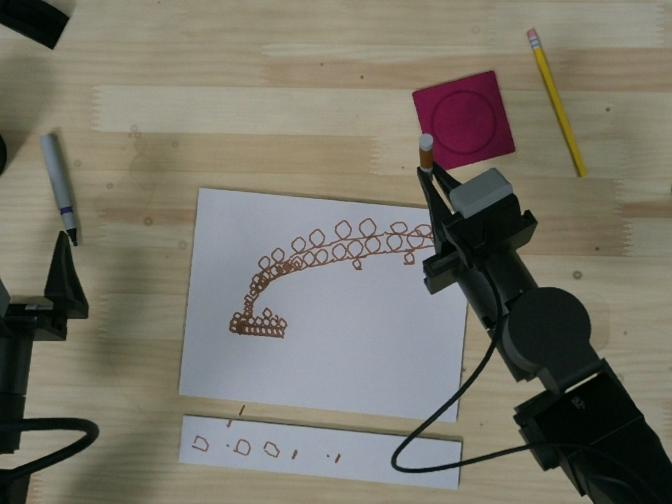

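{"fn": "move", "kwargs": {"target": [[0,0,0,0,0,0,1,-0.0040,0,0.10065,0,0.048859,0.153734,-1],[0,0,0,0,0,0,1,-0.0040,0,0.11065,0,0.058859,0.163734,-1],[0,0,0,0,0,0,1,-0.0040,0,0.09025,0,0.040219,0.157894,-1],[0,0,0,0,0,0,1,-0.0158,0,0.09025,0,0.040219,0.157894,-1]], "speed": [0.5,0.1,0.15,0.12]}}

{"fn": "move", "kwargs": {"target": [[0,0,0,0,0,0,1,0,0,-0.007476,0,-0.009979,-0.003278,-1],[0,0,0,0,0,0,1,0,0,0.012524,0,0.008661,-0.006406,-1],[0,0,0,0,0,0,1,0,0,0.015724,0,0.012911,-0.008614,-1],[0,0,0,0,0,0,1,0,0,0.020256,0,0.018929,0.000936,-1],[0,0,0,0,0,0,1,0,0,0.023456,0,0.023179,0.003144,-1],[0,0,0,0,0,0,1,0,0,0.003456,0,0.004539,0.006272,-1],[0,0,0,0,0,0,1,0,0,0.000256,0,0.000289,0.00848,-1],[0,0,0,0,0,0,1,0,0,-0.004276,0,-0.005729,-0.00107,-1],[0,0,0,0,0,0,1,0,0,-0.016065,0,-0.021876,-0.007567,-1],[0,0,0,0,0,0,1,0,0,0.003935,0,-0.003236,-0.010695,-1],[0,0,0,0,0,0,1,0,0,0.007135,0,0.001014,-0.012903,-1],[0,0,0,0,0,0,1,0,0,0.011667,0,0.007032,-0.003353,-1],[0,0,0,0,0,0,1,0,0,0.014867,0,0.011282,-0.001145,-1],[0,0,0,0,0,0,1,0,0,-0.005133,0,-0.007358,0.001983,-1],[0,0,0,0,0,0,1,0,0,-0.008333,0,-0.011608,0.004191,-1]], "speed": [0.04,0.08,0.025,0.04,0.025,0.08,0.025,0.04,0.04,0.08,0.025,0.04,0.025,0.08,0.025], "blend": [0.002,0.002,0.002,0.002,0.002,0.002,0.002,0.002,0.002,0.002,0.002,0.002,0.002,0.002,0]}}

{"fn": "move", "kwargs": {"target": [[0,0,0,0,0,0,1,0,0,-0.004532,0,-0.006018,-0.00955,-1],[0,0,0,0,0,0,1,0,0,-0.016677,0,-0.022675,-0.01643,-1],[0,0,0,0,0,0,1,0,0,0.003323,0,-0.004035,-0.019558,-1],[0,0,0,0,0,0,1,0,0,0.006523,0,0.000215,-0.021766,-1],[0,0,0,0,0,0,1,0,0,0.011055,0,0.006233,-0.012216,-1],[0,0,0,0,0,0,1,0,0,0.014255,0,0.010483,-0.010008,-1],[0,0,0,0,0,0,1,0,0,-0.005745,0,-0.008157,-0.00688,-1],[0,0,0,0,0,0,1,0,0,-0.008945,0,-0.012407,-0.004672,-1],[0,0,0,0,0,0,1,0,0,-0.013477,0,-0.018425,-0.014222,-1],[0,0,0,0,0,0,1,0,0,-0.025259,0,-0.034255,-0.020965,-1],[0,0,0,0,0,0,1,0,0,-0.005259,0,-0.015615,-0.024093,-1],[0,0,0,0,0,0,1,0,0,-0.002059,0,-0.011365,-0.026301,-1],[0,0,0,0,0,0,1,0,0,0.002473,0,-0.005347,-0.016751,-1],[0,0,0,0,0,0,1,0,0,0.005673,0,-0.001097,-0.014543,-1],[0,0,0,0,0,0,1,0,0,-0.014327,0,-0.019737,-0.011415,-1]], "speed": [0.04,0.04,0.08,0.025,0.04,0.025,0.08,0.025,0.04,0.04,0.08,0.025,0.04,0.025,0.08], "blend": [0.002,0.002,0.002,0.002,0.002,0.002,0.002,0.002,0.002,0.002,0.002,0.002,0.002,0.002,0]}}

{"fn": "move", "kwargs": {"target": [[0,0,0,0,0,0,1,0,0,-0.0032,0,-0.00425,0.002208,-1],[0,0,0,0,0,0,1,0,0,-0.007732,0,-0.010268,-0.007342,-1],[0,0,0,0,0,0,1,0,0,-0.012366,0,-0.016759,-0.010254,-1],[0,0,0,0,0,0,1,0,0,0.006834,0,0.001881,0.000183,-1],[0,0,0,0,0,0,1,0,0,0.042876,0,0.049739,0.016863,-1],[0,0,0,0,0,0,1,0.0118,0,0.042876,0,0.049739,0.016863,-1]], "speed": [0.025,0.04,0.04,0.08,0.08,0.3], "blend": [0.002,0.002,0.002,0.002,0,0]}}

{"fn": "move", "kwargs": {"target": [[0,0,0,0,0,0,1,0,0,-0.028026,0,-0.034097,-0.005544,-1],[0,0,0,0,0,0,1,0,0,-0.018026,0,-0.024097,0.004456,-1],[0,0,0,0,0,0,1,0,0,-0.037826,0,-0.042737,-0.001389,-1],[0,0,0,0,0,0,1,-0.0118,0,-0.037826,0,-0.042737,-0.001389,-1]], "speed": [0.3,0.1,0.15,0.12]}}

{"fn": "move", "kwargs": {"target": [[0,0,0,0,0,0,1,0,0,-0.003358,0,-0.004451,-0.001936,-1],[0,0,0,0,0,0,1,0,0,0.016542,0,0.014189,-0.00488,-1],[0,0,0,0,0,0,1,0,0,0.019562,0,0.018201,-0.006961,-1],[0,0,0,0,0,0,1,0,0,0.023838,0,0.023879,0.002579,-1],[0,0,0,0,0,0,1,0,0,0.026858,0,0.027891,0.00466,-1],[0,0,0,0,0,0,1,0,0,0.006958,0,0.009251,0.007604,-1],[0,0,0,0,0,0,1,0,0,0.003938,0,0.005239,0.009685,-1],[0,0,0,0,0,0,1,0,0,-0.000338,0,-0.000439,0.000145,-1],[0,0,0,0,0,0,1,0,0,-0.003358,0,-0.004451,-0.001936,-1],[0,0,0,0,0,0,1,0,0,0.016542,0,0.014189,-0.00488,-1],[0,0,0,0,0,0,1,0,0,0.020582,0,0.019829,-0.009187,-1],[0,0,0,0,0,0,1,0,0,0.023602,0,0.023841,-0.011268,-1],[0,0,0,0,0,0,1,0,0,0.027878,0,0.029519,-0.001728,-1],[0,0,0,0,0,0,1,0,0,0.030898,0,0.033531,0.000353,-1],[0,0,0,0,0,0,1,0,0,0.010998,0,0.014891,0.003297,-1]], "speed": [0.04,0.08,0.025,0.04,0.025,0.08,0.025,0.04,0.04,0.08,0.03,0.025,0.04,0.025,0.08], "blend": [0.002,0.002,0.002,0.002,0.002,0.002,0.002,0.002,0.002,0.002,0.002,0.002,0.002,0.002,0]}}

{"fn": "move", "kwargs": {"target": [[0,0,0,0,0,0,1,0,0,-0.00302,0,-0.004012,0.002081,-1],[0,0,0,0,0,0,1,0,0,-0.007296,0,-0.00969,-0.007459,-1],[0,0,0,0,0,0,1,0,0,-0.010316,0,-0.013702,-0.00954,-1],[0,0,0,0,0,0,1,0.0118,0,-0.010316,0,-0.013702,-0.00954,-1]], "speed": [0.025,0.04,0.04,0.3], "blend": [0.002,0.002,0,0]}}

{"fn": "move", "kwargs": {"target": [[0,0,0,0,0,0,1,0,0,0.008784,0,0.00702,0.008151,-1],[0,0,0,0,0,0,1,0,0,0.018784,0,0.01702,0.018151,-1],[0,0,0,0,0,0,1,0,0,-0.000916,0,-0.00162,0.012309,-1],[0,0,0,0,0,0,1,-0.0118,0,-0.000916,0,-0.00162,0.012309,-1]], "speed": [0.3,0.1,0.15,0.12]}}

{"fn": "move", "kwargs": {"target": [[0,0,0,0,0,0,1,0,0,-0.007185,0,-0.009464,-0.003875,-1],[0,0,0,0,0,0,1,0,0,0.012215,0,0.009176,-0.007077,-1],[0,0,0,0,0,0,1,0,0,0.015428,0,0.013401,-0.009339,-1],[0,0,0,0,0,0,1,0,0,0.019976,0,0.019383,0.000291,-1],[0,0,0,0,0,0,1,0,0,0.023189,0,0.023608,0.002553,-1],[0,0,0,0,0,0,1,0,0,0.003789,0,0.004968,0.005755,-1],[0,0,0,0,0,0,1,0,0,0.000576,0,0.000743,0.008017,-1],[0,0,0,0,0,0,1,0,0,-0.003972,0,-0.005239,-0.001613,-1],[0,0,0,0,0,0,1,0,0,-0.013414,0,-0.01795,-0.006841,-1],[0,0,0,0,0,0,1,0,0,0.005986,0,0.00069,-0.010043,-1],[0,0,0,0,0,0,1,0,0,0.009199,0,0.004915,-0.012305,-1],[0,0,0,0,0,0,1,0,0,0.013747,0,0.010897,-0.002675,-1],[0,0,0,0,0,0,1,0,0,0.01696,0,0.015122,-0.000413,-1],[0,0,0,0,0,0,1,0,0,-0.00244,0,-0.003518,0.002789,-1],[0,0,0,0,0,0,1,0,0,-0.005653,0,-0.007743,0.005051,-1]], "speed": [0.04,0.08,0.025,0.04,0.025,0.08,0.025,0.04,0.04,0.08,0.025,0.04,0.025,0.08,0.025], "blend": [0.002,0.002,0.002,0.002,0.002,0.002,0.002,0.002,0.002,0.002,0.002,0.002,0.002,0.002,0]}}

{"fn": "move", "kwargs": {"target": [[0,0,0,0,0,0,1,0,0,-0.004548,0,-0.005982,-0.00963,-1],[0,0,0,0,0,0,1,0,0,-0.013992,0,-0.018626,-0.014917,-1],[0,0,0,0,0,0,1,0,0,0.005408,0,0.000014,-0.018119,-1],[0,0,0,0,0,0,1,0,0,0.008621,0,0.004239,-0.020381,-1],[0,0,0,0,0,0,1,0,0,0.013169,0,0.010221,-0.010751,-1],[0,0,0,0,0,0,1,0,0,0.016382,0,0.014446,-0.008489,-1],[0,0,0,0,0,0,1,0,0,-0.003018,0,-0.004194,-0.005287,-1],[0,0,0,0,0,0,1,0,0,-0.006231,0,-0.008419,-0.003025,-1],[0,0,0,0,0,0,1,0,0,-0.010779,0,-0.014401,-0.012655,-1],[0,0,0,0,0,0,1,0,0,-0.020737,0,-0.027661,-0.018266,-1],[0,0,0,0,0,0,1,0,0,-0.001337,0,-0.009021,-0.021468,-1],[0,0,0,0,0,0,1,0,0,0.001876,0,-0.004796,-0.02373,-1],[0,0,0,0,0,0,1,0,0,0.006424,0,0.001186,-0.0141,-1],[0,0,0,0,0,0,1,0,0,0.009637,0,0.005411,-0.011838,-1],[0,0,0,0,0,0,1,0,0,-0.009763,0,-0.013229,-0.008636,-1]], "speed": [0.04,0.04,0.08,0.025,0.04,0.025,0.08,0.025,0.04,0.04,0.08,0.025,0.04,0.025,0.08], "blend": [0.002,0.002,0.002,0.002,0.002,0.002,0.002,0.002,0.002,0.002,0.002,0.002,0.002,0.002,0]}}

{"fn": "move", "kwargs": {"target": [[0,0,0,0,0,0,1,0,0,-0.003213,0,-0.004225,0.002262,-1],[0,0,0,0,0,0,1,0,0,-0.007761,0,-0.010207,-0.007368,-1],[0,0,0,0,0,0,1,0,0,-0.010974,0,-0.014432,-0.00963,-1],[0,0,0,0,0,0,1,0,0,0.008426,0,0.004208,-0.012832,-1],[0,0,0,0,0,0,1,0,0,0.012522,0,0.00979,-0.016805,-1],[0,0,0,0,0,0,1,0,0,0.015554,0,0.013779,-0.018941,-1],[0,0,0,0,0,0,1,0,0,0.019846,0,0.019423,-0.009276,-1],[0,0,0,0,0,0,1,0,0,0.022878,0,0.023412,-0.00714,-1],[0,0,0,0,0,0,1,0,0,0.003578,0,0.004772,-0.004118,-1],[0,0,0,0,0,0,1,0,0,0.000546,0,0.000783,-0.001982,-1],[0,0,0,0,0,0,1,0,0,-0.003746,0,-0.004861,-0.011647,-1],[0,0,0,0,0,0,1,0,0,-0.006778,0,-0.00885,-0.013783,-1],[0,0,0,0,0,0,1,0,0,0.012522,0,0.00979,-0.016805,-1],[0,0,0,0,0,0,1,0,0,0.016361,0,0.015055,-0.020819,-1],[0,0,0,0,0,0,1,0,0,0.019393,0,0.019044,-0.022955,-1]], "speed": [0.025,0.04,0.04,0.08,0.03,0.025,0.04,0.025,0.08,0.025,0.04,0.04,0.08,0.03,0.025], "blend": [0.002,0.002,0.002,0.002,0.002,0.002,0.002,0.002,0.002,0.002,0.002,0.002,0.002,0.002,0]}}

{"fn": "move", "kwargs": {"target": [[0,0,0,0,0,0,1,0,0,0.004292,0,0.005644,0.009665,-1],[0,0,0,0,0,0,1,0,0,0.007324,0,0.009633,0.011801,-1],[0,0,0,0,0,0,1,0,0,-0.011976,0,-0.009007,0.014823,-1],[0,0,0,0,0,0,1,0,0,-0.015008,0,-0.012996,0.016959,-1],[0,0,0,0,0,0,1,0,0,-0.0193,0,-0.01864,0.007294,-1],[0,0,0,0,0,0,1,0,0,-0.022332,0,-0.022629,0.005158,-1],[0,0,0,0,0,0,1,0.0118,0,-0.022332,0,-0.022629,0.005158,-1]], "speed": [0.04,0.025,0.08,0.025,0.04,0.04,0.3], "blend": [0.002,0.002,0.002,0.002,0.002,0,0]}}

{"fn": "move", "kwargs": {"target": [[0,0,0,0,0,0,1,0,0,0.020535,0,0.023265,0.02542,-1],[0,0,0,0,0,0,1,0,0,0.030535,0,0.033265,0.03542,-1],[0,0,0,0,0,0,1,0,0,0.011035,0,0.014625,0.02958,-1],[0,0,0,0,0,0,1,-0.0118,0,0.011035,0,0.014625,0.02958,-1]], "speed": [0.3,0.1,0.15,0.12]}}

{"fn": "move", "kwargs": {"target": [[0,0,0,0,0,0,1,0,0,-0.006502,0,-0.008447,-0.003726,-1],[0,0,0,0,0,0,1,0,0,0.012917,0,0.010478,-0.006802,-1],[0,0,0,0,0,0,1,0,0,0.018313,0,0.017489,-0.011232,-1],[0,0,0,0,0,0,1,0,0,0.022556,0,0.023001,-0.001581,-1],[0,0,0,0,0,0,1,0,0,0.024308,0,0.025277,0.000086,-1],[0,0,0,0,0,0,1,0,0,0.004889,0,0.006352,0.003162,-1],[0,0,0,0,0,0,1,0,0,-0.000507,0,-0.000659,0.007592,-1],[0,0,0,0,0,0,1,0,0,-0.00475,0,-0.006171,-0.002059,-1],[0,0,0,0,0,0,1,0,0,-0.012818,0,-0.016991,-0.006651,-1],[0,0,0,0,0,0,1,0,0,0.006601,0,0.001934,-0.009727,-1],[0,0,0,0,0,0,1,0,0,0.011997,0,0.008945,-0.014157,-1],[0,0,0,0,0,0,1,0,0,0.01624,0,0.014457,-0.004506,-1],[0,0,0,0,0,0,1,0,0,0.017992,0,0.016733,-0.002839,-1],[0,0,0,0,0,0,1,0,0,-0.001427,0,-0.002192,0.000237,-1],[0,0,0,0,0,0,1,0,0,-0.006823,0,-0.009203,0.004667,-1]], "speed": [0.04,0.08,0.04,0.05,0.025,0.08,0.04,0.05,0.04,0.08,0.04,0.05,0.025,0.08,0.04], "blend": [0.002,0.002,0.002,0.002,0.002,0.002,0.002,0.002,0.002,0.002,0.002,0.002,0.002,0.002,0]}}

{"fn": "move", "kwargs": {"target": [[0,0,0,0,0,0,1,0,0,-0.004243,0,-0.005512,-0.009651,-1],[0,0,0,0,0,0,1,0,0,-0.012305,0,-0.016258,-0.014304,-1],[0,0,0,0,0,0,1,0,0,0.007114,0,0.002667,-0.01738,-1],[0,0,0,0,0,0,1,0,0,0.01251,0,0.009678,-0.02181,-1],[0,0,0,0,0,0,1,0,0,0.016753,0,0.01519,-0.012159,-1],[0,0,0,0,0,0,1,0,0,0.018505,0,0.017466,-0.010492,-1],[0,0,0,0,0,0,1,0,0,-0.000914,0,-0.001459,-0.007416,-1],[0,0,0,0,0,0,1,0,0,-0.00631,0,-0.00847,-0.002986,-1],[0,0,0,0,0,0,1,0,0,-0.010553,0,-0.013982,-0.012637,-1],[0,0,0,0,0,0,1,0,0,-0.018597,0,-0.024661,-0.017352,-1],[0,0,0,0,0,0,1,0,0,0.000822,0,-0.005736,-0.020428,-1],[0,0,0,0,0,0,1,0,0,0.006218,0,0.001275,-0.024858,-1],[0,0,0,0,0,0,1,0,0,0.010461,0,0.006787,-0.015207,-1],[0,0,0,0,0,0,1,0,0,0.012213,0,0.009063,-0.01354,-1],[0,0,0,0,0,0,1,0,0,-0.007206,0,-0.009862,-0.010464,-1]], "speed": [0.05,0.04,0.08,0.04,0.05,0.025,0.08,0.04,0.05,0.04,0.08,0.04,0.05,0.025,0.08], "blend": [0.002,0.002,0.002,0.002,0.002,0.002,0.002,0.002,0.002,0.002,0.002,0.002,0.002,0.002,0]}}

{"fn": "move", "kwargs": {"target": [[0,0,0,0,0,0,1,0,0,-0.005396,0,-0.007011,0.00443,-1],[0,0,0,0,0,0,1,0,0,-0.009639,0,-0.012523,-0.005221,-1],[0,0,0,0,0,0,1,0,0,-0.013736,0,-0.018157,-0.006558,-1],[0,0,0,0,0,0,1,0,0,0.005059,0,0.000735,0.003843,-1],[0,0,0,0,0,0,1,0,0,0.033179,0,0.037255,0.015786,-1],[0,0,0,0,0,0,1,0.0118,0,0.033179,0,0.037255,0.015786,-1]], "speed": [0.04,0.05,0.04,0.08,0.08,0.3], "blend": [0.002,0.002,0.002,0.002,0,0]}}

{"fn": "move", "kwargs": {"target": [0,0,0,0,0,0,1,0.004,0,-0.09,0,-0.04,-0.18,-1], "speed": 0.6, "cameras": ["cam_above"]}}

{"fn": "zoom_image", "kwargs": {"camera": "cam_above", "region": [225, 270, 345, 360]}}

Scene clock: 677.27 s.
left_arm: end_effector_position=(+0.3943, +0.3350, +0.1104) grip_measured=+1.000 grip_effort_nm=0.00 end_effector_quat_wxyz=(+0.619, -0.015, +0.785, -0.003) | right_arm: end_effector_position=(+0.3408, +0.0865, +0.0597) grip_measured=-0.804 grip_effort_nm=-1.03 end_effector_quat_wxyz=(+0.474, -0.367, +0.767, +0.227)
Joint positions: left_arm=[1.014 -0.037 1.582 -0.053 0.332 -0.05 0.094] | right_arm=[0.566 -0.004 2.068 -0.009 1.039 0.899 0.009]
Joint torques (N m): left_arm=[1.66 0.03 -6.38 -0.03 5.37 -0.18] | right_arm=[1.53 -0.02 -11.08 0 4.74 -0.65]
Heat: left arm: 45 °C; right arm: 47 °C.
Joint targets: left_arm=[1.021 -0.037 1.573 -0.053 0.341 -0.050] | right_arm=[0.558 -0.006 2.030 -0.009 1.030 0.892]
move: off_target (right_arm); right_arm: the shoulder is farthest, 0.037 rad from its target

Scene clock: 685.10 s.
left_arm: end_effector_position=(+0.3943, +0.3350, +0.1104) grip_measured=+1.000 grip_effort_nm=0.00 end_effector_quat_wxyz=(+0.619, -0.015, +0.785, -0.003) | right_arm: end_effector_position=(+0.3387, +0.0797, +0.0592) grip_measured=-0.804 grip_effort_nm=-1.03 end_effector_quat_wxyz=(+0.472, -0.366, +0.770, +0.224)
Joint positions: left_arm=[1.014 -0.037 1.582 -0.053 0.332 -0.05 0.094] | right_arm=[0.562 -0.004 2.048 -0.009 1.014 0.894 0.009]
Joint torques (N m): left_arm=[1.66 0.02 -6.48 -0.04 5.39 -0.06] | right_arm=[1.54 -0.02 -10.84 0 4.6 0.57]
Heat: left arm: 45 °C; right arm: 46 °C.
Joint targets: left_arm=[1.021 -0.037 1.573 -0.053 0.341 -0.050] | right_arm=[0.558 -0.006 2.012 -0.009 1.004 0.901]
move: off_target (right_arm); right_arm: the shoulder is farthest, 0.037 rad from its target

Scene clock: 693.37 s.
left_arm: end_effector_position=(+0.3943, +0.3350, +0.1104) grip_measured=+1.000 grip_effort_nm=0.00 end_effector_quat_wxyz=(+0.619, -0.015, +0.785, -0.003) | right_arm: end_effector_position=(+0.3420, +0.0624, +0.0589) grip_measured=-0.804 grip_effort_nm=-1.03 end_effector_quat_wxyz=(+0.470, -0.357, +0.777, +0.216)
Joint positions: left_arm=[1.014 -0.037 1.582 -0.053 0.332 -0.05 0.094] | right_arm=[0.562 -0.004 2.015 -0.009 0.97 0.869 0.009]
Joint torques (N m): left_arm=[1.68 0.04 -6.53 -0.04 5.29 -0.02] | right_arm=[1.54 -0.03 -10.45 0 4.59 0.57]
Heat: left arm: 45 °C; right arm: 46 °C.
Joint targets: left_arm=[1.021 -0.037 1.573 -0.053 0.341 -0.050] | right_arm=[0.558 -0.006 1.980 -0.009 0.961 0.876]
move: done

Scene clock: 697.83 s.
left_arm: end_effector_position=(+0.3943, +0.3350, +0.1104) grip_measured=+1.000 grip_effort_nm=0.00 end_effector_quat_wxyz=(+0.619, -0.015, +0.785, -0.003) | right_arm: end_effector_position=(+0.3417, +0.0945, +0.0735) grip_measured=-0.804 grip_effort_nm=-1.03 end_effector_quat_wxyz=(+0.497, -0.363, +0.751, +0.240)
Joint positions: left_arm=[1.014 -0.037 1.582 -0.053 0.332 -0.05 0.094] | right_arm=[0.628 -0.004 2.069 -0.009 1.04 0.907 0.009]
Joint torques (N m): left_arm=[1.64 0.03 -6.46 -0.05 5.24 -0.12] | right_arm=[1.87 -0.02 -7.83 0 8.34 0.51]
Heat: left arm: 45 °C; right arm: 46 °C.
Joint targets: left_arm=[1.021 -0.037 1.573 -0.053 0.341 -0.050] | right_arm=[0.658 -0.006 2.075 -0.009 1.071 0.914]
move: done

Scene clock: 701.20 s.
left_arm: end_effector_position=(+0.3943, +0.3350, +0.1104) grip_measured=+1.000 grip_effort_nm=0.00 end_effector_quat_wxyz=(+0.619, -0.015, +0.785, -0.003) | right_arm: end_effector_position=(+0.3247, +0.0820, +0.0591) grip_measured=-0.804 grip_effort_nm=-1.03 end_effector_quat_wxyz=(+0.467, -0.375, +0.767, +0.229)
Joint positions: left_arm=[1.014 -0.037 1.582 -0.053 0.332 -0.05 0.094] | right_arm=[0.567 -0.004 2.028 -0.009 0.984 0.917 0.009]
Joint torques (N m): left_arm=[1.69 0.03 -6.45 -0.07 5.37 -0.16] | right_arm=[1.5 -0.02 -10.7 0 4.66 -0.61]
Heat: left arm: 45 °C; right arm: 46 °C.
Joint targets: left_arm=[1.021 -0.037 1.573 -0.053 0.341 -0.050] | right_arm=[0.559 -0.006 1.991 -0.009 0.976 0.910]
move: off_target (right_arm); right_arm: the shoulder is farthest, 0.037 rad from its target

Scene clock: 707.90 s.
left_arm: end_effector_position=(+0.3943, +0.3350, +0.1104) grip_measured=+1.000 grip_effort_nm=0.00 end_effector_quat_wxyz=(+0.619, -0.015, +0.785, -0.003) | right_arm: end_effector_position=(+0.3324, +0.0860, +0.0596) grip_measured=-0.804 grip_effort_nm=-1.03 end_effector_quat_wxyz=(+0.470, -0.372, +0.767, +0.228)
Joint positions: left_arm=[1.014 -0.037 1.582 -0.053 0.332 -0.05 0.094] | right_arm=[0.563 -0.004 2.05 -0.009 1.017 0.911 0.009]
Joint torques (N m): left_arm=[1.67 0.01 -6.54 -0.05 5.38 -0.02] | right_arm=[1.54 -0.02 -10.76 0 4.74 0.53]
Heat: left arm: 45 °C; right arm: 46 °C.
Joint targets: left_arm=[1.021 -0.037 1.573 -0.053 0.341 -0.050] | right_arm=[0.558 -0.006 2.015 -0.009 1.009 0.918]
move: done

Scene clock: 710.30 s.
left_arm: end_effector_position=(+0.3943, +0.3350, +0.1104) grip_measured=+1.000 grip_effort_nm=0.00 end_effector_quat_wxyz=(+0.619, -0.015, +0.785, -0.003) | right_arm: end_effector_position=(+0.3354, +0.0834, +0.0740) grip_measured=-0.804 grip_effort_nm=-1.03 end_effector_quat_wxyz=(+0.494, -0.363, +0.754, +0.237)
Joint positions: left_arm=[1.014 -0.037 1.582 -0.053 0.332 -0.05 0.094] | right_arm=[0.629 -0.004 2.029 -0.009 0.988 0.903 0.009]
Joint torques (N m): left_arm=[1.66 0.04 -6.48 -0.03 5.29 -0.09] | right_arm=[1.88 -0.02 -10.71 0 4.63 -0.61]
Heat: left arm: 45 °C; right arm: 46 °C.
Joint targets: left_arm=[1.021 -0.037 1.573 -0.053 0.341 -0.050] | right_arm=[0.659 -0.006 1.992 -0.009 0.979 0.897]
move: off_target (right_arm); right_arm: the shoulder is farthest, 0.037 rad from its target

Scene clock: 713.57 s.
left_arm: end_effector_position=(+0.3943, +0.3350, +0.1104) grip_measured=+1.000 grip_effort_nm=0.00 end_effector_quat_wxyz=(+0.619, -0.015, +0.785, -0.003) | right_arm: end_effector_position=(+0.3190, +0.0859, +0.0592) grip_measured=-0.804 grip_effort_nm=-1.03 end_effector_quat_wxyz=(+0.466, -0.380, +0.764, +0.232)
Joint positions: left_arm=[1.014 -0.037 1.582 -0.053 0.332 -0.05 0.094] | right_arm=[0.568 -0.004 2.026 -0.009 0.982 0.93 0.009]
Joint torques (N m): left_arm=[1.66 0.06 -6.39 -0.06 5.19 -0.06] | right_arm=[1.48 -0.03 -10.61 0.01 4.79 -0.54]
Heat: left arm: 45 °C; right arm: 46 °C.
Joint targets: left_arm=[1.021 -0.037 1.573 -0.053 0.341 -0.050] | right_arm=[0.558 -0.006 1.990 -0.009 0.975 0.924]
move: off_target (right_arm); right_arm: the shoulder is farthest, 0.036 rad from its target

Scene clock: 721.07 s.
left_arm: end_effector_position=(+0.3943, +0.3350, +0.1104) grip_measured=+1.000 grip_effort_nm=0.00 end_effector_quat_wxyz=(+0.619, -0.015, +0.785, -0.003) | right_arm: end_effector_position=(+0.3172, +0.0819, +0.0587) grip_measured=-0.804 grip_effort_nm=-1.03 end_effector_quat_wxyz=(+0.463, -0.380, +0.767, +0.230)
Joint positions: left_arm=[1.014 -0.037 1.582 -0.053 0.332 -0.05 0.094] | right_arm=[0.562 -0.004 2.013 -0.009 0.967 0.928 0.009]
Joint torques (N m): left_arm=[1.7 0.06 -6.57 -0.03 5.16 -0.05] | right_arm=[1.54 -0.02 -10.43 0.01 4.56 0.58]
Heat: left arm: 45 °C; right arm: 46 °C.
Joint targets: left_arm=[1.021 -0.037 1.573 -0.053 0.341 -0.050] | right_arm=[0.559 -0.006 1.978 -0.009 0.958 0.935]
move: off_target (right_arm); right_arm: the shoulder is farthest, 0.036 rad from its target

Scene clock: 728.90 s.
left_arm: end_effector_position=(+0.3943, +0.3350, +0.1104) grip_measured=+1.000 grip_effort_nm=0.00 end_effector_quat_wxyz=(+0.619, -0.015, +0.785, -0.003) | right_arm: end_effector_position=(+0.3206, +0.0697, +0.0586) grip_measured=-0.804 grip_effort_nm=-1.03 end_effector_quat_wxyz=(+0.463, -0.374, +0.772, +0.224)
Joint positions: left_arm=[1.014 -0.037 1.582 -0.053 0.332 -0.05 0.094] | right_arm=[0.562 -0.004 1.99 -0.009 0.938 0.909 0.009]
Joint torques (N m): left_arm=[1.67 0.06 -6.45 -0.06 5.38 0.01] | right_arm=[1.54 -0.03 -10.19 0.01 4.56 0.55]
Heat: left arm: 45 °C; right arm: 46 °C.
Joint targets: left_arm=[1.021 -0.037 1.573 -0.053 0.341 -0.050] | right_arm=[0.558 -0.006 1.956 -0.009 0.929 0.916]
move: done

Scene clock: 735.43 s.
left_arm: end_effector_position=(+0.3943, +0.3350, +0.1104) grip_measured=+1.000 grip_effort_nm=0.00 end_effector_quat_wxyz=(+0.619, -0.015, +0.785, -0.003) | right_arm: end_effector_position=(+0.3360, +0.0576, +0.0586) grip_measured=-0.804 grip_effort_nm=-1.03 end_effector_quat_wxyz=(+0.467, -0.359, +0.779, +0.216)
Joint positions: left_arm=[1.014 -0.037 1.582 -0.053 0.332 -0.05 0.094] | right_arm=[0.562 -0.004 1.992 -0.009 0.94 0.871 0.009]
Joint torques (N m): left_arm=[1.68 0.04 -6.34 -0.06 5.2 -0.08] | right_arm=[1.54 -0.02 -7.06 0.01 8.16 -0.58]
Heat: left arm: 45 °C; right arm: 46 °C.
Joint targets: left_arm=[1.021 -0.037 1.573 -0.053 0.341 -0.050] | right_arm=[0.558 -0.006 1.999 -0.009 0.971 0.865]
move: done

Scene clock: 739.27 s.
left_arm: end_effector_position=(+0.3943, +0.3350, +0.1104) grip_measured=+1.000 grip_effort_nm=0.00 end_effector_quat_wxyz=(+0.619, -0.015, +0.785, -0.003) | right_arm: end_effector_position=(+0.3344, +0.0654, +0.0734) grip_measured=-0.804 grip_effort_nm=-1.03 end_effector_quat_wxyz=(+0.491, -0.357, +0.761, +0.230)
Joint positions: left_arm=[1.014 -0.037 1.582 -0.053 0.332 -0.05 0.094] | right_arm=[0.629 -0.004 1.984 -0.009 0.93 0.883 0.009]
Joint torques (N m): left_arm=[1.66 0.05 -6.46 -0.02 5.26 -0.08] | right_arm=[1.86 -0.02 -10.22 0 4.55 -0.61]
Heat: left arm: 45 °C; right arm: 46 °C.
Joint targets: left_arm=[1.021 -0.037 1.573 -0.053 0.341 -0.050] | right_arm=[0.659 -0.006 1.950 -0.009 0.921 0.876]
move: done

Scene clock: 742.40 s.
left_arm: end_effector_position=(+0.3943, +0.3350, +0.1104) grip_measured=+1.000 grip_effort_nm=0.00 end_effector_quat_wxyz=(+0.619, -0.015, +0.785, -0.003) | right_arm: end_effector_position=(+0.3077, +0.0876, +0.0589) grip_measured=-0.804 grip_effort_nm=-1.03 end_effector_quat_wxyz=(+0.461, -0.388, +0.762, +0.235)
Joint positions: left_arm=[1.014 -0.037 1.582 -0.053 0.332 -0.05 0.094] | right_arm=[0.567 -0.004 2.01 -0.009 0.961 0.949 0.009]
Joint torques (N m): left_arm=[1.67 0.01 -6.41 -0.02 5.3 0.01] | right_arm=[1.51 -0.02 -10.48 0 4.66 -0.61]
Heat: left arm: 45 °C; right arm: 46 °C.
Joint targets: left_arm=[1.021 -0.037 1.573 -0.053 0.341 -0.050] | right_arm=[0.558 -0.006 1.974 -0.009 0.953 0.942]
move: done

Scene clock: 749.17 s.
left_arm: end_effector_position=(+0.3943, +0.3350, +0.1104) grip_measured=+1.000 grip_effort_nm=0.00 end_effector_quat_wxyz=(+0.619, -0.015, +0.785, -0.003) | right_arm: end_effector_position=(+0.3059, +0.0824, +0.0585) grip_measured=-0.804 grip_effort_nm=-1.03 end_effector_quat_wxyz=(+0.459, -0.388, +0.765, +0.233)
Joint positions: left_arm=[1.014 -0.037 1.582 -0.053 0.332 -0.05 0.094] | right_arm=[0.562 -0.004 1.994 -0.009 0.942 0.946 0.009]
Joint torques (N m): left_arm=[1.62 0.01 -6.32 -0.07 5.19 0.1] | right_arm=[1.53 -0.02 -10.29 0.01 4.53 0.55]
Heat: left arm: 45 °C; right arm: 46 °C.
Joint targets: left_arm=[1.021 -0.037 1.573 -0.053 0.341 -0.050] | right_arm=[0.558 -0.006 1.959 -0.009 0.933 0.952]
move: done

Scene clock: 756.03 s.
left_arm: end_effector_position=(+0.3943, +0.3350, +0.1104) grip_measured=+1.000 grip_effort_nm=0.00 end_effector_quat_wxyz=(+0.619, -0.015, +0.785, -0.003) | right_arm: end_effector_position=(+0.3123, +0.0706, +0.0585) grip_measured=-0.804 grip_effort_nm=-1.03 end_effector_quat_wxyz=(+0.460, -0.379, +0.770, +0.227)
Joint positions: left_arm=[1.014 -0.037 1.582 -0.053 0.332 -0.05 0.094] | right_arm=[0.562 -0.004 1.977 -0.009 0.921 0.922 0.009]
Joint torques (N m): left_arm=[1.67 0.03 -6.45 -0.01 5.27 -0.12] | right_arm=[1.54 -0.02 -10.07 0.01 4.49 0.55]
Heat: left arm: 45 °C; right arm: 46 °C.
Joint targets: left_arm=[1.021 -0.037 1.573 -0.053 0.341 -0.050] | right_arm=[0.558 -0.006 1.943 -0.009 0.911 0.929]
move: done

Scene clock: 760.03 s.
left_arm: end_effector_position=(+0.3943, +0.3350, +0.1104) grip_measured=+1.000 grip_effort_nm=0.00 end_effector_quat_wxyz=(+0.619, -0.015, +0.785, -0.003) | right_arm: end_effector_position=(+0.3081, +0.0962, +0.0728) grip_measured=-0.804 grip_effort_nm=-1.03 end_effector_quat_wxyz=(+0.484, -0.384, +0.746, +0.249)
Joint positions: left_arm=[1.014 -0.037 1.582 -0.053 0.332 -0.05 0.094] | right_arm=[0.629 -0.004 2.011 -0.009 0.963 0.958 0.009]
Joint torques (N m): left_arm=[1.66 0.06 -6.46 -0.02 5.29 -0.2] | right_arm=[1.86 -0.02 -7.39 0.01 8.21 0.53]
Heat: left arm: 45 °C; right arm: 46 °C.
Joint targets: left_arm=[1.021 -0.037 1.573 -0.053 0.341 -0.050] | right_arm=[0.659 -0.006 2.017 -0.009 0.994 0.964]
move: done

Scene clock: 761.30 s.
left_arm: end_effector_position=(+0.3943, +0.3350, +0.1104) grip_measured=+1.000 grip_effort_nm=0.00 end_effector_quat_wxyz=(+0.619, -0.015, +0.785, -0.003) | right_arm: end_effector_position=(+0.4453, -0.0637, +0.1439) grip_measured=-0.804 grip_effort_nm=-1.03 end_effector_quat_wxyz=(+0.583, -0.217, +0.765, +0.164)
Joint positions: left_arm=[1.014 -0.037 1.582 -0.053 0.332 -0.05 0.094] | right_arm=[0.667 -0.005 1.849 -0.006 0.912 0.56 0.009]
Joint torques (N m): left_arm=[1.66 0.05 -6.48 -0.04 5.14 -0.14] | right_arm=[1.88 -0.02 -9.51 -0.02 5.27 0.32]
Heat: left arm: 45 °C; right arm: 46 °C.
Joint targets: left_arm=[1.021 -0.037 1.573 -0.053 0.341 -0.050] | right_arm=[0.693 -0.006 1.817 -0.009 0.905 0.564]
move: done

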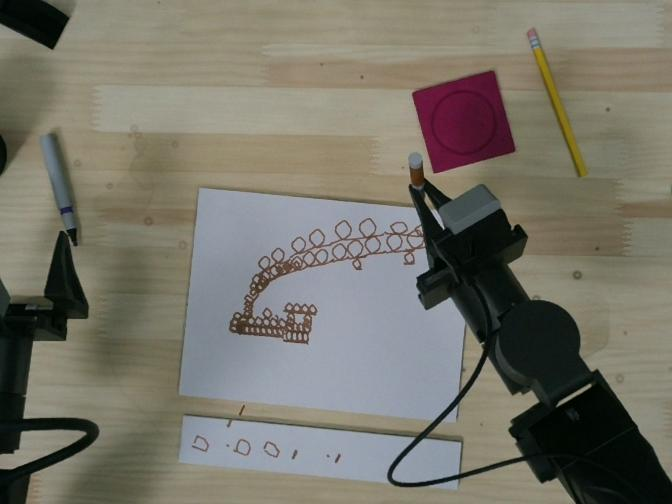

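Scaled by 4.200 from the camera's image (finer frame: 960x720).

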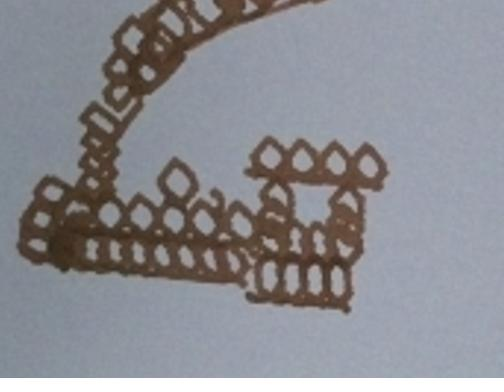

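{"fn": "move", "kwargs": {"target": [[0,0,0,0,0,0,1,-0.0040,0,0.134351,0,0.103189,0.198081,-1],[0,0,0,0,0,0,1,-0.0040,0,0.144351,0,0.113189,0.208081,-1],[0,0,0,0,0,0,1,-0.0040,0,0.144351,0,0.113189,0.202241,-1],[0,0,0,0,0,0,1,-0.0158,0,0.144351,0,0.113189,0.202241,-1]], "speed": [0.5,0.1,0.15,0.12]}}

{"fn": "move", "kwargs": {"target": [[0,0,0,0,0,0,1,0,0,0.001178,0,0.001623,-0.001318,-1],[0,0,0,0,0,0,1,0,0,-0.019722,0,-0.017017,-0.002838,-1],[0,0,0,0,0,0,1,0,0,-0.022834,0,-0.021302,-0.005134,-1],[0,0,0,0,0,0,1,0,0,-0.025446,0,-0.024887,0.003979,-1],[0,0,0,0,0,0,1,0,0,-0.030113,0,-0.031272,0.006202,-1],[0,0,0,0,0,0,1,0,0,-0.010177,0,-0.01395,0.008481,-1],[0,0,0,0,0,0,1,0,0,-0.005545,0,-0.007616,0.013062,-1],[0,0,0,0,0,0,1,0,0,-0.000592,0,-0.000815,0.004097,-1],[0,0,0,0,0,0,1,0,0,0.003804,0,0.005249,0.002413,-1],[0,0,0,0,0,0,1,0,0,0.006331,0,0.008745,-0.000439,-1],[0,0,0,0,0,0,1,0,0,-0.014569,0,-0.009895,-0.003717,-1],[0,0,0,0,0,0,1,0,0,-0.017096,0,-0.013391,-0.006569,-1],[0,0,0,0,0,0,1,0,0,-0.021492,0,-0.019455,-0.008253,-1],[0,0,0,0,0,0,1,0,0,-0.026606,0,-0.026477,0.001035,-1],[0,0,0,0,0,0,1,0,0,-0.031062,0,-0.032567,0.002674,-1]], "speed": [0.025,0.08,0.04,0.04,0.04,0.08,0.045,0.045,0.045,0.045,0.09,0.045,0.045,0.045,0.045], "blend": [0.003,0.003,0.003,0.003,0.003,0.003,0.003,0.003,0.003,0.003,0.003,0.003,0.003,0.003,0]}}

{"fn": "move", "kwargs": {"target": [[0,0,0,0,0,0,1,0,0,-0.002587,0,-0.003522,0.002898,-1],[0,0,0,0,0,0,1,0,0,0.018313,0,0.015118,0.006266,-1],[0,0,0,0,0,0,1,0,0,0.0209,0,0.01864,0.009164,-1],[0,0,0,0,0,0,1,0,0,0.025356,0,0.02473,0.010803,-1],[0,0,0,0,0,0,1,0,0,0.03047,0,0.031752,0.001423,-1],[0,0,0,0,0,0,1,0,0,0.034866,0,0.037816,-0.000261,-1],[0,0,0,0,0,0,1,0.0118,0,0.034866,0,0.037816,-0.000261,-1]], "speed": [0.045,0.09,0.045,0.045,0.045,0.045,0.3], "blend": [0.003,0.003,0.003,0.003,0.003,0,0]}}

{"fn": "move", "kwargs": {"target": [[0,0,0,0,0,0,1,0,0,-0.034544,0,-0.043599,-0.015429,-1],[0,0,0,0,0,0,1,0,0,-0.024544,0,-0.033599,-0.005429,-1],[0,0,0,0,0,0,1,0,0,-0.024544,0,-0.033599,-0.01127,-1],[0,0,0,0,0,0,1,-0.0118,0,-0.024544,0,-0.033599,-0.01127,-1]], "speed": [0.3,0.1,0.15,0.12]}}

{"fn": "move", "kwargs": {"target": [[0,0,0,0,0,0,1,0,0,0.001592,0,0.002155,-0.001858,-1],[0,0,0,0,0,0,1,0,0,-0.019008,0,-0.016485,-0.003998,-1],[0,0,0,0,0,0,1,0,0,-0.023186,0,-0.022136,-0.007373,-1],[0,0,0,0,0,0,1,0,0,-0.026824,0,-0.027038,0.001835,-1],[0,0,0,0,0,0,1,0,0,-0.033238,0,-0.035646,0.005017,-1],[0,0,0,0,0,0,1,0,0,-0.013921,0,-0.018722,0.008266,-1],[0,0,0,0,0,0,1,0,0,-0.007612,0,-0.010269,0.014914,-1],[0,0,0,0,0,0,1,0,0,-0.000693,0,-0.000936,0.005986,-1],[0,0,0,0,0,0,1,0,0,0.00543,0,0.007361,0.003538,-1],[0,0,0,0,0,0,1,0,0,0.008939,0,0.012135,-0.000573,-1],[0,0,0,0,0,0,1,0,0,-0.011661,0,-0.006505,-0.005283,-1],[0,0,0,0,0,0,1,0,0,-0.01517,0,-0.011279,-0.009394,-1],[0,0,0,0,0,0,1,0,0,-0.021293,0,-0.019576,-0.011842,-1],[0,0,0,0,0,0,1,0,0,-0.028435,0,-0.029203,-0.002488,-1],[0,0,0,0,0,0,1,0,0,-0.034681,0,-0.037575,-0.000135,-1]], "speed": [0.025,0.08,0.04,0.04,0.04,0.08,0.045,0.045,0.045,0.045,0.09,0.045,0.045,0.045,0.045], "blend": [0.003,0.003,0.003,0.003,0.003,0.003,0.003,0.003,0.003,0.003,0.003,0.003,0.003,0.003,0]}}

{"fn": "move", "kwargs": {"target": [[0,0,0,0,0,0,1,0,0,-0.003633,0,-0.004851,0.004207,-1],[0,0,0,0,0,0,1,0,0,0.016967,0,0.013789,0.009107,-1],[0,0,0,0,0,0,1,0,0,0.0206,0,0.01864,0.013314,-1],[0,0,0,0,0,0,1,0,0,0.026846,0,0.027012,0.015667,-1],[0,0,0,0,0,0,1,0,0,0.033988,0,0.036639,0.006121,-1],[0,0,0,0,0,0,1,0,0,0.040111,0,0.044936,0.003673,-1],[0,0,0,0,0,0,1,0.0118,0,0.040111,0,0.044936,0.003673,-1]], "speed": [0.045,0.09,0.045,0.045,0.045,0.045,0.3], "blend": [0.003,0.003,0.003,0.003,0.003,0,0]}}

{"fn": "move", "kwargs": {"target": [[0,0,0,0,0,0,1,0,0,-0.04107,0,-0.051704,-0.017551,-1],[0,0,0,0,0,0,1,0,0,-0.03107,0,-0.041704,-0.007551,-1],[0,0,0,0,0,0,1,0,0,-0.03107,0,-0.041704,-0.013391,-1],[0,0,0,0,0,0,1,-0.0118,0,-0.03107,0,-0.041704,-0.013391,-1]], "speed": [0.3,0.1,0.15,0.12]}}

{"fn": "move", "kwargs": {"target": [[0,0,0,0,0,0,1,0,0,0.001598,0,0.002115,-0.001932,-1],[0,0,0,0,0,0,1,0,0,-0.018102,0,-0.016525,-0.004156,-1],[0,0,0,0,0,0,1,0,0,-0.022296,0,-0.02207,-0.007665,-1],[0,0,0,0,0,0,1,0,0,-0.025948,0,-0.026884,0.001674,-1],[0,0,0,0,0,0,1,0,0,-0.03239,0,-0.035341,0.004982,-1],[0,0,0,0,0,0,1,0,0,-0.013978,0,-0.018387,0.008362,-1],[0,0,0,0,0,0,1,0,0,-0.007638,0,-0.01007,0.015275,-1],[0,0,0,0,0,0,1,0,0,-0.00069,0,-0.000913,0.006223,-1],[0,0,0,0,0,0,1,0,0,0.005455,0,0.007226,0.003676,-1],[0,0,0,0,0,0,1,0,0,0.008977,0,0.011908,-0.000598,-1],[0,0,0,0,0,0,1,0,0,-0.010723,0,-0.006732,-0.00549,-1],[0,0,0,0,0,0,1,0,0,-0.014245,0,-0.011414,-0.009764,-1],[0,0,0,0,0,0,1,0,0,-0.02039,0,-0.019553,-0.012311,-1],[0,0,0,0,0,0,1,0,0,-0.027562,0,-0.029005,-0.002822,-1],[0,0,0,0,0,0,1,0,0,-0.033836,0,-0.037233,-0.000379,-1]], "speed": [0.025,0.08,0.04,0.04,0.04,0.08,0.045,0.045,0.045,0.045,0.09,0.045,0.045,0.045,0.045], "blend": [0.003,0.003,0.003,0.003,0.003,0.003,0.003,0.003,0.003,0.003,0.003,0.003,0.003,0.003,0]}}

{"fn": "move", "kwargs": {"target": [[0,0,0,0,0,0,1,0,0,-0.00365,0,-0.004769,0.004377,-1],[0,0,0,0,0,0,1,0,0,0.01605,0,0.013871,0.009477,-1],[0,0,0,0,0,0,1,0,0,0.0197,0,0.01864,0.013854,-1],[0,0,0,0,0,0,1,0,0,0.025974,0,0.026868,0.016297,-1],[0,0,0,0,0,0,1,0,0,0.033146,0,0.03632,0.006602,-1],[0,0,0,0,0,0,1,0,0,0.039291,0,0.044459,0.004055,-1],[0,0,0,0,0,0,1,0.0118,0,0.039291,0,0.044459,0.004055,-1]], "speed": [0.045,0.09,0.045,0.045,0.045,0.045,0.3], "blend": [0.003,0.003,0.003,0.003,0.003,0,0]}}

{"fn": "move", "kwargs": {"target": [[0,0,0,0,0,0,1,0,0,-0.043186,0,-0.053473,-0.015387,-1],[0,0,0,0,0,0,1,0,0,-0.033186,0,-0.043473,-0.005387,-1],[0,0,0,0,0,0,1,0,0,-0.033186,0,-0.043473,-0.011227,-1],[0,0,0,0,0,0,1,-0.0118,0,-0.033186,0,-0.043473,-0.011227,-1]], "speed": [0.3,0.1,0.15,0.12]}}

{"fn": "move", "kwargs": {"target": [[0,0,0,0,0,0,1,0,0,0.001357,0,0.001751,-0.001693,-1],[0,0,0,0,0,0,1,0,0,-0.017343,0,-0.016889,-0.003643,-1],[0,0,0,0,0,0,1,0,0,-0.020969,0,-0.021551,-0.006563,-1],[0,0,0,0,0,0,1,0,0,-0.023964,0,-0.025396,0.002944,-1],[0,0,0,0,0,0,1,0,0,-0.029177,0,-0.032075,0.005778,-1],[0,0,0,0,0,0,1,0,0,-0.011455,0,-0.014682,0.008592,-1],[0,0,0,0,0,0,1,0,0,-0.006431,0,-0.008252,0.014541,-1],[0,0,0,0,0,0,1,0,0,-0.000714,0,-0.000913,0.005168,-1],[0,0,0,0,0,0,1,0,0,0.004328,0,0.005578,0.003022,-1],[0,0,0,0,0,0,1,0,0,0.00722,0,0.00931,-0.000594,-1],[0,0,0,0,0,0,1,0,0,-0.01148,0,-0.00933,-0.004742,-1],[0,0,0,0,0,0,1,0,0,-0.014372,0,-0.013062,-0.008358,-1],[0,0,0,0,0,0,1,0,0,-0.019414,0,-0.019553,-0.010504,-1],[0,0,0,0,0,0,1,0,0,-0.025288,0,-0.027093,-0.000822,-1],[0,0,0,0,0,0,1,0,0,-0.030418,0,-0.033657,0.001251,-1]], "speed": [0.025,0.08,0.04,0.04,0.04,0.08,0.045,0.045,0.045,0.045,0.09,0.045,0.045,0.045,0.045], "blend": [0.003,0.003,0.003,0.003,0.003,0.003,0.003,0.003,0.003,0.003,0.003,0.003,0.003,0.003,0]}}

{"fn": "move", "kwargs": {"target": [[0,0,0,0,0,0,1,0,0,-0.002983,0,-0.003808,0.003689,-1],[0,0,0,0,0,0,1,0,0,0.015717,0,0.014832,0.007985,-1],[0,0,0,0,0,0,1,0,0,0.0187,0,0.01864,0.011674,-1],[0,0,0,0,0,0,1,0,0,0.02383,0,0.025204,0.013747,-1],[0,0,0,0,0,0,1,0,0,0.029704,0,0.032744,0.003917,-1],[0,0,0,0,0,0,1,0,0,0.034746,0,0.039235,0.001771,-1],[0,0,0,0,0,0,1,0.0118,0,0.034746,0,0.039235,0.001771,-1]], "speed": [0.045,0.09,0.045,0.045,0.045,0.045,0.3], "blend": [0.003,0.003,0.003,0.003,0.003,0,0]}}

{"fn": "move", "kwargs": {"target": [0,0,0,0,0,0,1,0.004,0,-0.09,0,-0.04,-0.18,-1], "speed": 0.6, "cameras": ["cam_above"]}}

{"fn": "zoom_image", "kwargs": {"camera": "cam_above", "region": [220, 280, 340, 370]}}

Scene clock: 775.27 s.
left_arm: end_effector_position=(+0.3943, +0.3350, +0.1104) grip_measured=+1.000 grip_effort_nm=0.00 end_effector_quat_wxyz=(+0.619, -0.015, +0.785, -0.003) | right_arm: end_effector_position=(+0.2979, +0.1428, +0.0603) grip_measured=-0.804 grip_effort_nm=-1.03 end_effector_quat_wxyz=(+0.469, -0.410, +0.738, +0.261)
Joint positions: left_arm=[1.014 -0.037 1.582 -0.053 0.332 -0.05 0.094] | right_arm=[0.57 -0.005 2.132 -0.009 1.123 1.021 0.009]
Joint torques (N m): left_arm=[1.65 0.04 -6.49 -0.04 5.29 -0.12] | right_arm=[1.48 -0.02 -8.31 0.01 8.54 -0.61]
Heat: left arm: 45 °C; right arm: 47 °C.
Joint targets: left_arm=[1.021 -0.037 1.573 -0.053 0.341 -0.050] | right_arm=[0.558 -0.006 2.138 -0.009 1.156 1.014]
move: done

Scene clock: 780.90 s.
left_arm: end_effector_position=(+0.3943, +0.3350, +0.1104) grip_measured=+1.000 grip_effort_nm=0.00 end_effector_quat_wxyz=(+0.619, -0.015, +0.785, -0.003) | right_arm: end_effector_position=(+0.2977, +0.1338, +0.0600) grip_measured=-0.804 grip_effort_nm=-1.03 end_effector_quat_wxyz=(+0.465, -0.409, +0.742, +0.256)
Joint positions: left_arm=[1.014 -0.037 1.582 -0.053 0.332 -0.05 0.094] | right_arm=[0.563 -0.005 2.107 -0.009 1.093 1.012 0.009]
Joint torques (N m): left_arm=[1.64 0.05 -6.5 -0.06 5.14 0.02] | right_arm=[1.55 -0.02 -11.47 0.01 4.71 0.64]
Heat: left arm: 45 °C; right arm: 46 °C.
Joint targets: left_arm=[1.021 -0.037 1.573 -0.053 0.341 -0.050] | right_arm=[0.558 -0.006 2.069 -0.009 1.084 1.020]
move: off_target (right_arm); blend cut to 0.0018 rad at target 1; right_arm: the shoulder is farthest, 0.038 rad from its target

Scene clock: 784.13 s.
left_arm: end_effector_position=(+0.3943, +0.3350, +0.1104) grip_measured=+1.000 grip_effort_nm=0.00 end_effector_quat_wxyz=(+0.619, -0.015, +0.785, -0.003) | right_arm: end_effector_position=(+0.2995, +0.1524, +0.0743) grip_measured=-0.804 grip_effort_nm=-1.03 end_effector_quat_wxyz=(+0.491, -0.404, +0.721, +0.275)
Joint positions: left_arm=[1.014 -0.037 1.582 -0.053 0.332 -0.05 0.094] | right_arm=[0.628 -0.005 2.14 -0.009 1.136 1.027 0.009]
Joint torques (N m): left_arm=[1.67 0.01 -6.48 -0.04 5.29 -0.08] | right_arm=[1.88 -0.02 -8.38 0.01 8.51 -0.69]
Heat: left arm: 45 °C; right arm: 46 °C.
Joint targets: left_arm=[1.021 -0.037 1.573 -0.053 0.341 -0.050] | right_arm=[0.658 -0.006 2.146 -0.009 1.168 1.019]
move: done

Scene clock: 787.20 s.
left_arm: end_effector_position=(+0.3943, +0.3350, +0.1104) grip_measured=+1.000 grip_effort_nm=0.00 end_effector_quat_wxyz=(+0.619, -0.015, +0.785, -0.003) | right_arm: end_effector_position=(+0.3025, +0.1289, +0.0592) grip_measured=-0.804 grip_effort_nm=-1.03 end_effector_quat_wxyz=(+0.471, -0.403, +0.742, +0.256)
Joint positions: left_arm=[1.014 -0.037 1.582 -0.053 0.332 -0.05 0.094] | right_arm=[0.593 -0.005 2.109 -0.009 1.077 1 0.009]
Joint torques (N m): left_arm=[1.63 0.03 -6.5 -0.05 5.3 -0.27] | right_arm=[1.31 -0.02 -9.72 0.01 6.86 -0.54]
Heat: left arm: 45 °C; right arm: 46 °C.
Joint targets: left_arm=[1.021 -0.037 1.573 -0.053 0.341 -0.050] | right_arm=[0.558 -0.006 2.092 -0.009 1.093 0.994]
move: done

Scene clock: 793.67 s.
left_arm: end_effector_position=(+0.3943, +0.3350, +0.1104) grip_measured=+1.000 grip_effort_nm=0.00 end_effector_quat_wxyz=(+0.619, -0.015, +0.785, -0.003) | right_arm: end_effector_position=(+0.3001, +0.1104, +0.0595) grip_measured=-0.804 grip_effort_nm=-1.03 end_effector_quat_wxyz=(+0.462, -0.401, +0.752, +0.246)
Joint positions: left_arm=[1.014 -0.037 1.582 -0.053 0.332 -0.05 0.094] | right_arm=[0.563 -0.005 2.052 -0.009 1.019 0.985 0.009]
Joint torques (N m): left_arm=[1.65 0.04 -6.54 -0.04 5.38 -0.2] | right_arm=[1.54 -0.02 -10.95 0.01 4.66 0.72]
Heat: left arm: 45 °C; right arm: 46 °C.
Joint targets: left_arm=[1.021 -0.037 1.573 -0.053 0.341 -0.050] | right_arm=[0.558 -0.006 2.015 -0.009 1.010 0.994]
move: off_target (right_arm); blend cut to 0.0024 rad at target 1; right_arm: the shoulder is farthest, 0.037 rad from its target

Scene clock: 797.27 s.
left_arm: end_effector_position=(+0.3943, +0.3350, +0.1104) grip_measured=+1.000 grip_effort_nm=0.00 end_effector_quat_wxyz=(+0.619, -0.015, +0.785, -0.003) | right_arm: end_effector_position=(+0.3011, +0.1351, +0.0737) grip_measured=-0.804 grip_effort_nm=-1.03 end_effector_quat_wxyz=(+0.488, -0.400, +0.729, +0.267)
Joint positions: left_arm=[1.014 -0.037 1.582 -0.053 0.332 -0.05 0.094] | right_arm=[0.628 -0.005 2.098 -0.009 1.078 1.008 0.009]
Joint torques (N m): left_arm=[1.65 0.04 -6.41 -0.07 5.15 -0.05] | right_arm=[1.89 -0.02 -8.05 0.01 8.4 -0.58]
Heat: left arm: 45 °C; right arm: 46 °C.
Joint targets: left_arm=[1.021 -0.037 1.573 -0.053 0.341 -0.050] | right_arm=[0.658 -0.006 2.104 -0.009 1.110 1.002]
move: done

Scene clock: 800.33 s.
left_arm: end_effector_position=(+0.3943, +0.3350, +0.1104) grip_measured=+1.000 grip_effort_nm=0.00 end_effector_quat_wxyz=(+0.619, -0.015, +0.785, -0.003) | right_arm: end_effector_position=(+0.3017, +0.1062, +0.0587) grip_measured=-0.804 grip_effort_nm=-1.03 end_effector_quat_wxyz=(+0.465, -0.397, +0.752, +0.246)
Joint positions: left_arm=[1.014 -0.037 1.582 -0.053 0.332 -0.05 0.094] | right_arm=[0.585 -0.005 2.05 -0.009 1.002 0.978 0.009]
Joint torques (N m): left_arm=[1.64 0.01 -6.42 -0.02 5.29 0.12] | right_arm=[1.35 -0.02 -9.16 0.01 6.72 -0.55]
Heat: left arm: 45 °C; right arm: 46 °C.
Joint targets: left_arm=[1.021 -0.037 1.573 -0.053 0.341 -0.050] | right_arm=[0.558 -0.006 2.035 -0.009 1.017 0.972]
move: done

Scene clock: 806.70 s.
left_arm: end_effector_position=(+0.3943, +0.3350, +0.1104) grip_measured=+1.000 grip_effort_nm=0.00 end_effector_quat_wxyz=(+0.619, -0.015, +0.785, -0.003) | right_arm: end_effector_position=(+0.2981, +0.0884, +0.0586) grip_measured=-0.804 grip_effort_nm=-1.03 end_effector_quat_wxyz=(+0.457, -0.395, +0.761, +0.238)
Joint positions: left_arm=[1.014 -0.037 1.582 -0.053 0.332 -0.05 0.094] | right_arm=[0.563 -0.005 1.995 -0.009 0.943 0.964 0.009]
Joint torques (N m): left_arm=[1.64 0.04 -6.53 -0.04 5.29 -0.03] | right_arm=[1.53 -0.02 -10.33 0.01 4.57 0.58]
Heat: left arm: 45 °C; right arm: 46 °C.
Joint targets: left_arm=[1.021 -0.037 1.573 -0.053 0.341 -0.050] | right_arm=[0.559 -0.006 1.959 -0.009 0.934 0.971]
move: done; blend cut to 0.0024 rad at target 1

Scene clock: 810.27 s.
left_arm: end_effector_position=(+0.3943, +0.3350, +0.1104) grip_measured=+1.000 grip_effort_nm=0.00 end_effector_quat_wxyz=(+0.619, -0.015, +0.785, -0.003) | right_arm: end_effector_position=(+0.3007, +0.1131, +0.0730) grip_measured=-0.804 grip_effort_nm=-1.03 end_effector_quat_wxyz=(+0.484, -0.394, +0.738, +0.258)
Joint positions: left_arm=[1.014 -0.037 1.582 -0.053 0.332 -0.05 0.094] | right_arm=[0.629 -0.005 2.041 -0.009 1.002 0.987 0.009]
Joint torques (N m): left_arm=[1.69 0.05 -6.48 -0.03 5.39 -0.08] | right_arm=[1.87 -0.02 -7.61 0.01 8.28 -0.57]
Heat: left arm: 45 °C; right arm: 46 °C.
Joint targets: left_arm=[1.021 -0.037 1.573 -0.053 0.341 -0.050] | right_arm=[0.659 -0.006 2.047 -0.009 1.033 0.980]
move: done

Scene clock: 813.27 s.
left_arm: end_effector_position=(+0.3943, +0.3350, +0.1104) grip_measured=+1.000 grip_effort_nm=0.00 end_effector_quat_wxyz=(+0.619, -0.015, +0.785, -0.003) | right_arm: end_effector_position=(+0.2961, +0.0848, +0.0579) grip_measured=-0.804 grip_effort_nm=-1.03 end_effector_quat_wxyz=(+0.458, -0.394, +0.760, +0.238)
Joint positions: left_arm=[1.014 -0.037 1.582 -0.053 0.332 -0.05 0.094] | right_arm=[0.58 -0.005 1.986 -0.009 0.921 0.964 0.009]
Joint torques (N m): left_arm=[1.67 0.03 -6.52 -0.05 5.3 -0.14] | right_arm=[1.4 -0.02 -8.49 0.01 6.64 -0.73]
Heat: left arm: 45 °C; right arm: 46 °C.
Joint targets: left_arm=[1.021 -0.037 1.573 -0.053 0.341 -0.050] | right_arm=[0.558 -0.006 1.973 -0.009 0.936 0.955]
move: done

Scene clock: 818.93 s.
left_arm: end_effector_position=(+0.3943, +0.3350, +0.1104) grip_measured=+1.000 grip_effort_nm=0.00 end_effector_quat_wxyz=(+0.619, -0.015, +0.785, -0.003) | right_arm: end_effector_position=(+0.2929, +0.0692, +0.0579) grip_measured=-0.804 grip_effort_nm=-1.03 end_effector_quat_wxyz=(+0.452, -0.392, +0.767, +0.231)
Joint positions: left_arm=[1.014 -0.037 1.582 -0.053 0.332 -0.05 0.094] | right_arm=[0.563 -0.005 1.939 -0.009 0.871 0.951 0.009]
Joint torques (N m): left_arm=[1.67 0.05 -6.45 -0.05 5.2 -0.05] | right_arm=[1.52 -0.02 -9.74 0.01 4.48 0.57]
Heat: left arm: 45 °C; right arm: 46 °C.
Joint targets: left_arm=[1.021 -0.037 1.573 -0.053 0.341 -0.050] | right_arm=[0.559 -0.006 1.905 -0.009 0.861 0.958]
move: done; blend cut to 0.0019 rad at target 1

Scene clock: 822.23 s.
left_arm: end_effector_position=(+0.3943, +0.3350, +0.1104) grip_measured=+1.000 grip_effort_nm=0.00 end_effector_quat_wxyz=(+0.619, -0.015, +0.785, -0.003) | right_arm: end_effector_position=(+0.2969, +0.0904, +0.0734) grip_measured=-0.804 grip_effort_nm=-1.03 end_effector_quat_wxyz=(+0.479, -0.389, +0.746, +0.250)
Joint positions: left_arm=[1.014 -0.037 1.582 -0.053 0.332 -0.05 0.094] | right_arm=[0.629 -0.005 1.975 -0.009 0.918 0.969 0.009]
Joint torques (N m): left_arm=[1.65 0.05 -6.43 -0.04 5.15 -0.05] | right_arm=[1.89 -0.02 -6.97 0.01 8.16 -0.58]
Heat: left arm: 45 °C; right arm: 46 °C.
Joint targets: left_arm=[1.021 -0.037 1.573 -0.053 0.341 -0.050] | right_arm=[0.659 -0.006 1.982 -0.009 0.949 0.962]
move: done

Scene clock: 823.50 s.
left_arm: end_effector_position=(+0.3943, +0.3350, +0.1104) grip_measured=+1.000 grip_effort_nm=0.00 end_effector_quat_wxyz=(+0.619, -0.015, +0.785, -0.003) | right_arm: end_effector_position=(+0.4362, -0.0703, +0.1420) grip_measured=-0.804 grip_effort_nm=-1.03 end_effector_quat_wxyz=(+0.579, -0.217, +0.769, +0.162)
Joint positions: left_arm=[1.014 -0.037 1.582 -0.053 0.332 -0.05 0.094] | right_arm=[0.667 -0.005 1.814 -0.006 0.867 0.558 0.009]
Joint torques (N m): left_arm=[1.68 0.03 -6.46 -0.04 5.26 -0.2] | right_arm=[1.88 -0.02 -9.07 -0.02 5.22 0.27]
Heat: left arm: 45 °C; right arm: 46 °C.
Joint targets: left_arm=[1.021 -0.037 1.573 -0.053 0.341 -0.050] | right_arm=[0.693 -0.006 1.782 -0.009 0.860 0.562]
move: done

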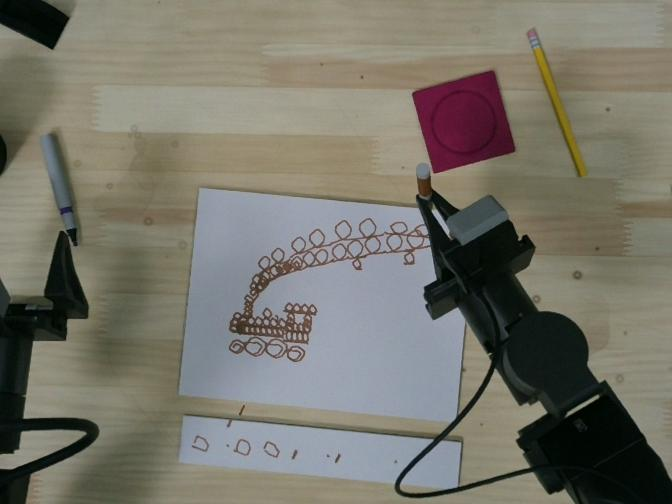

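Scaled by 4.200 from the camera's image (finer frame: 960x720).

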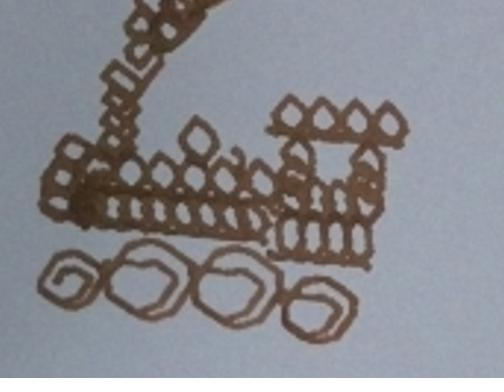

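{"fn": "zoom_image", "kwargs": {"camera": "cam_above", "region": [225, 325, 313, 370]}}

{"fn": "show_instructions", "kwargs": {}}

Scaled by 5.727 from the camera's image (finer frame: 960x720).

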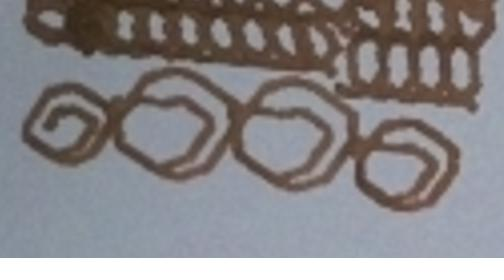

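Reference images for this scene: drawing.

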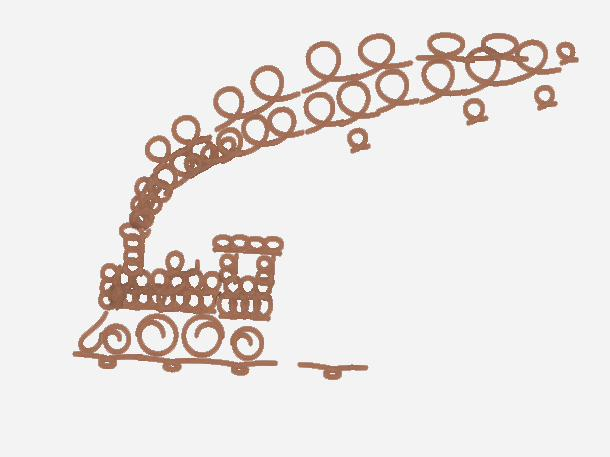

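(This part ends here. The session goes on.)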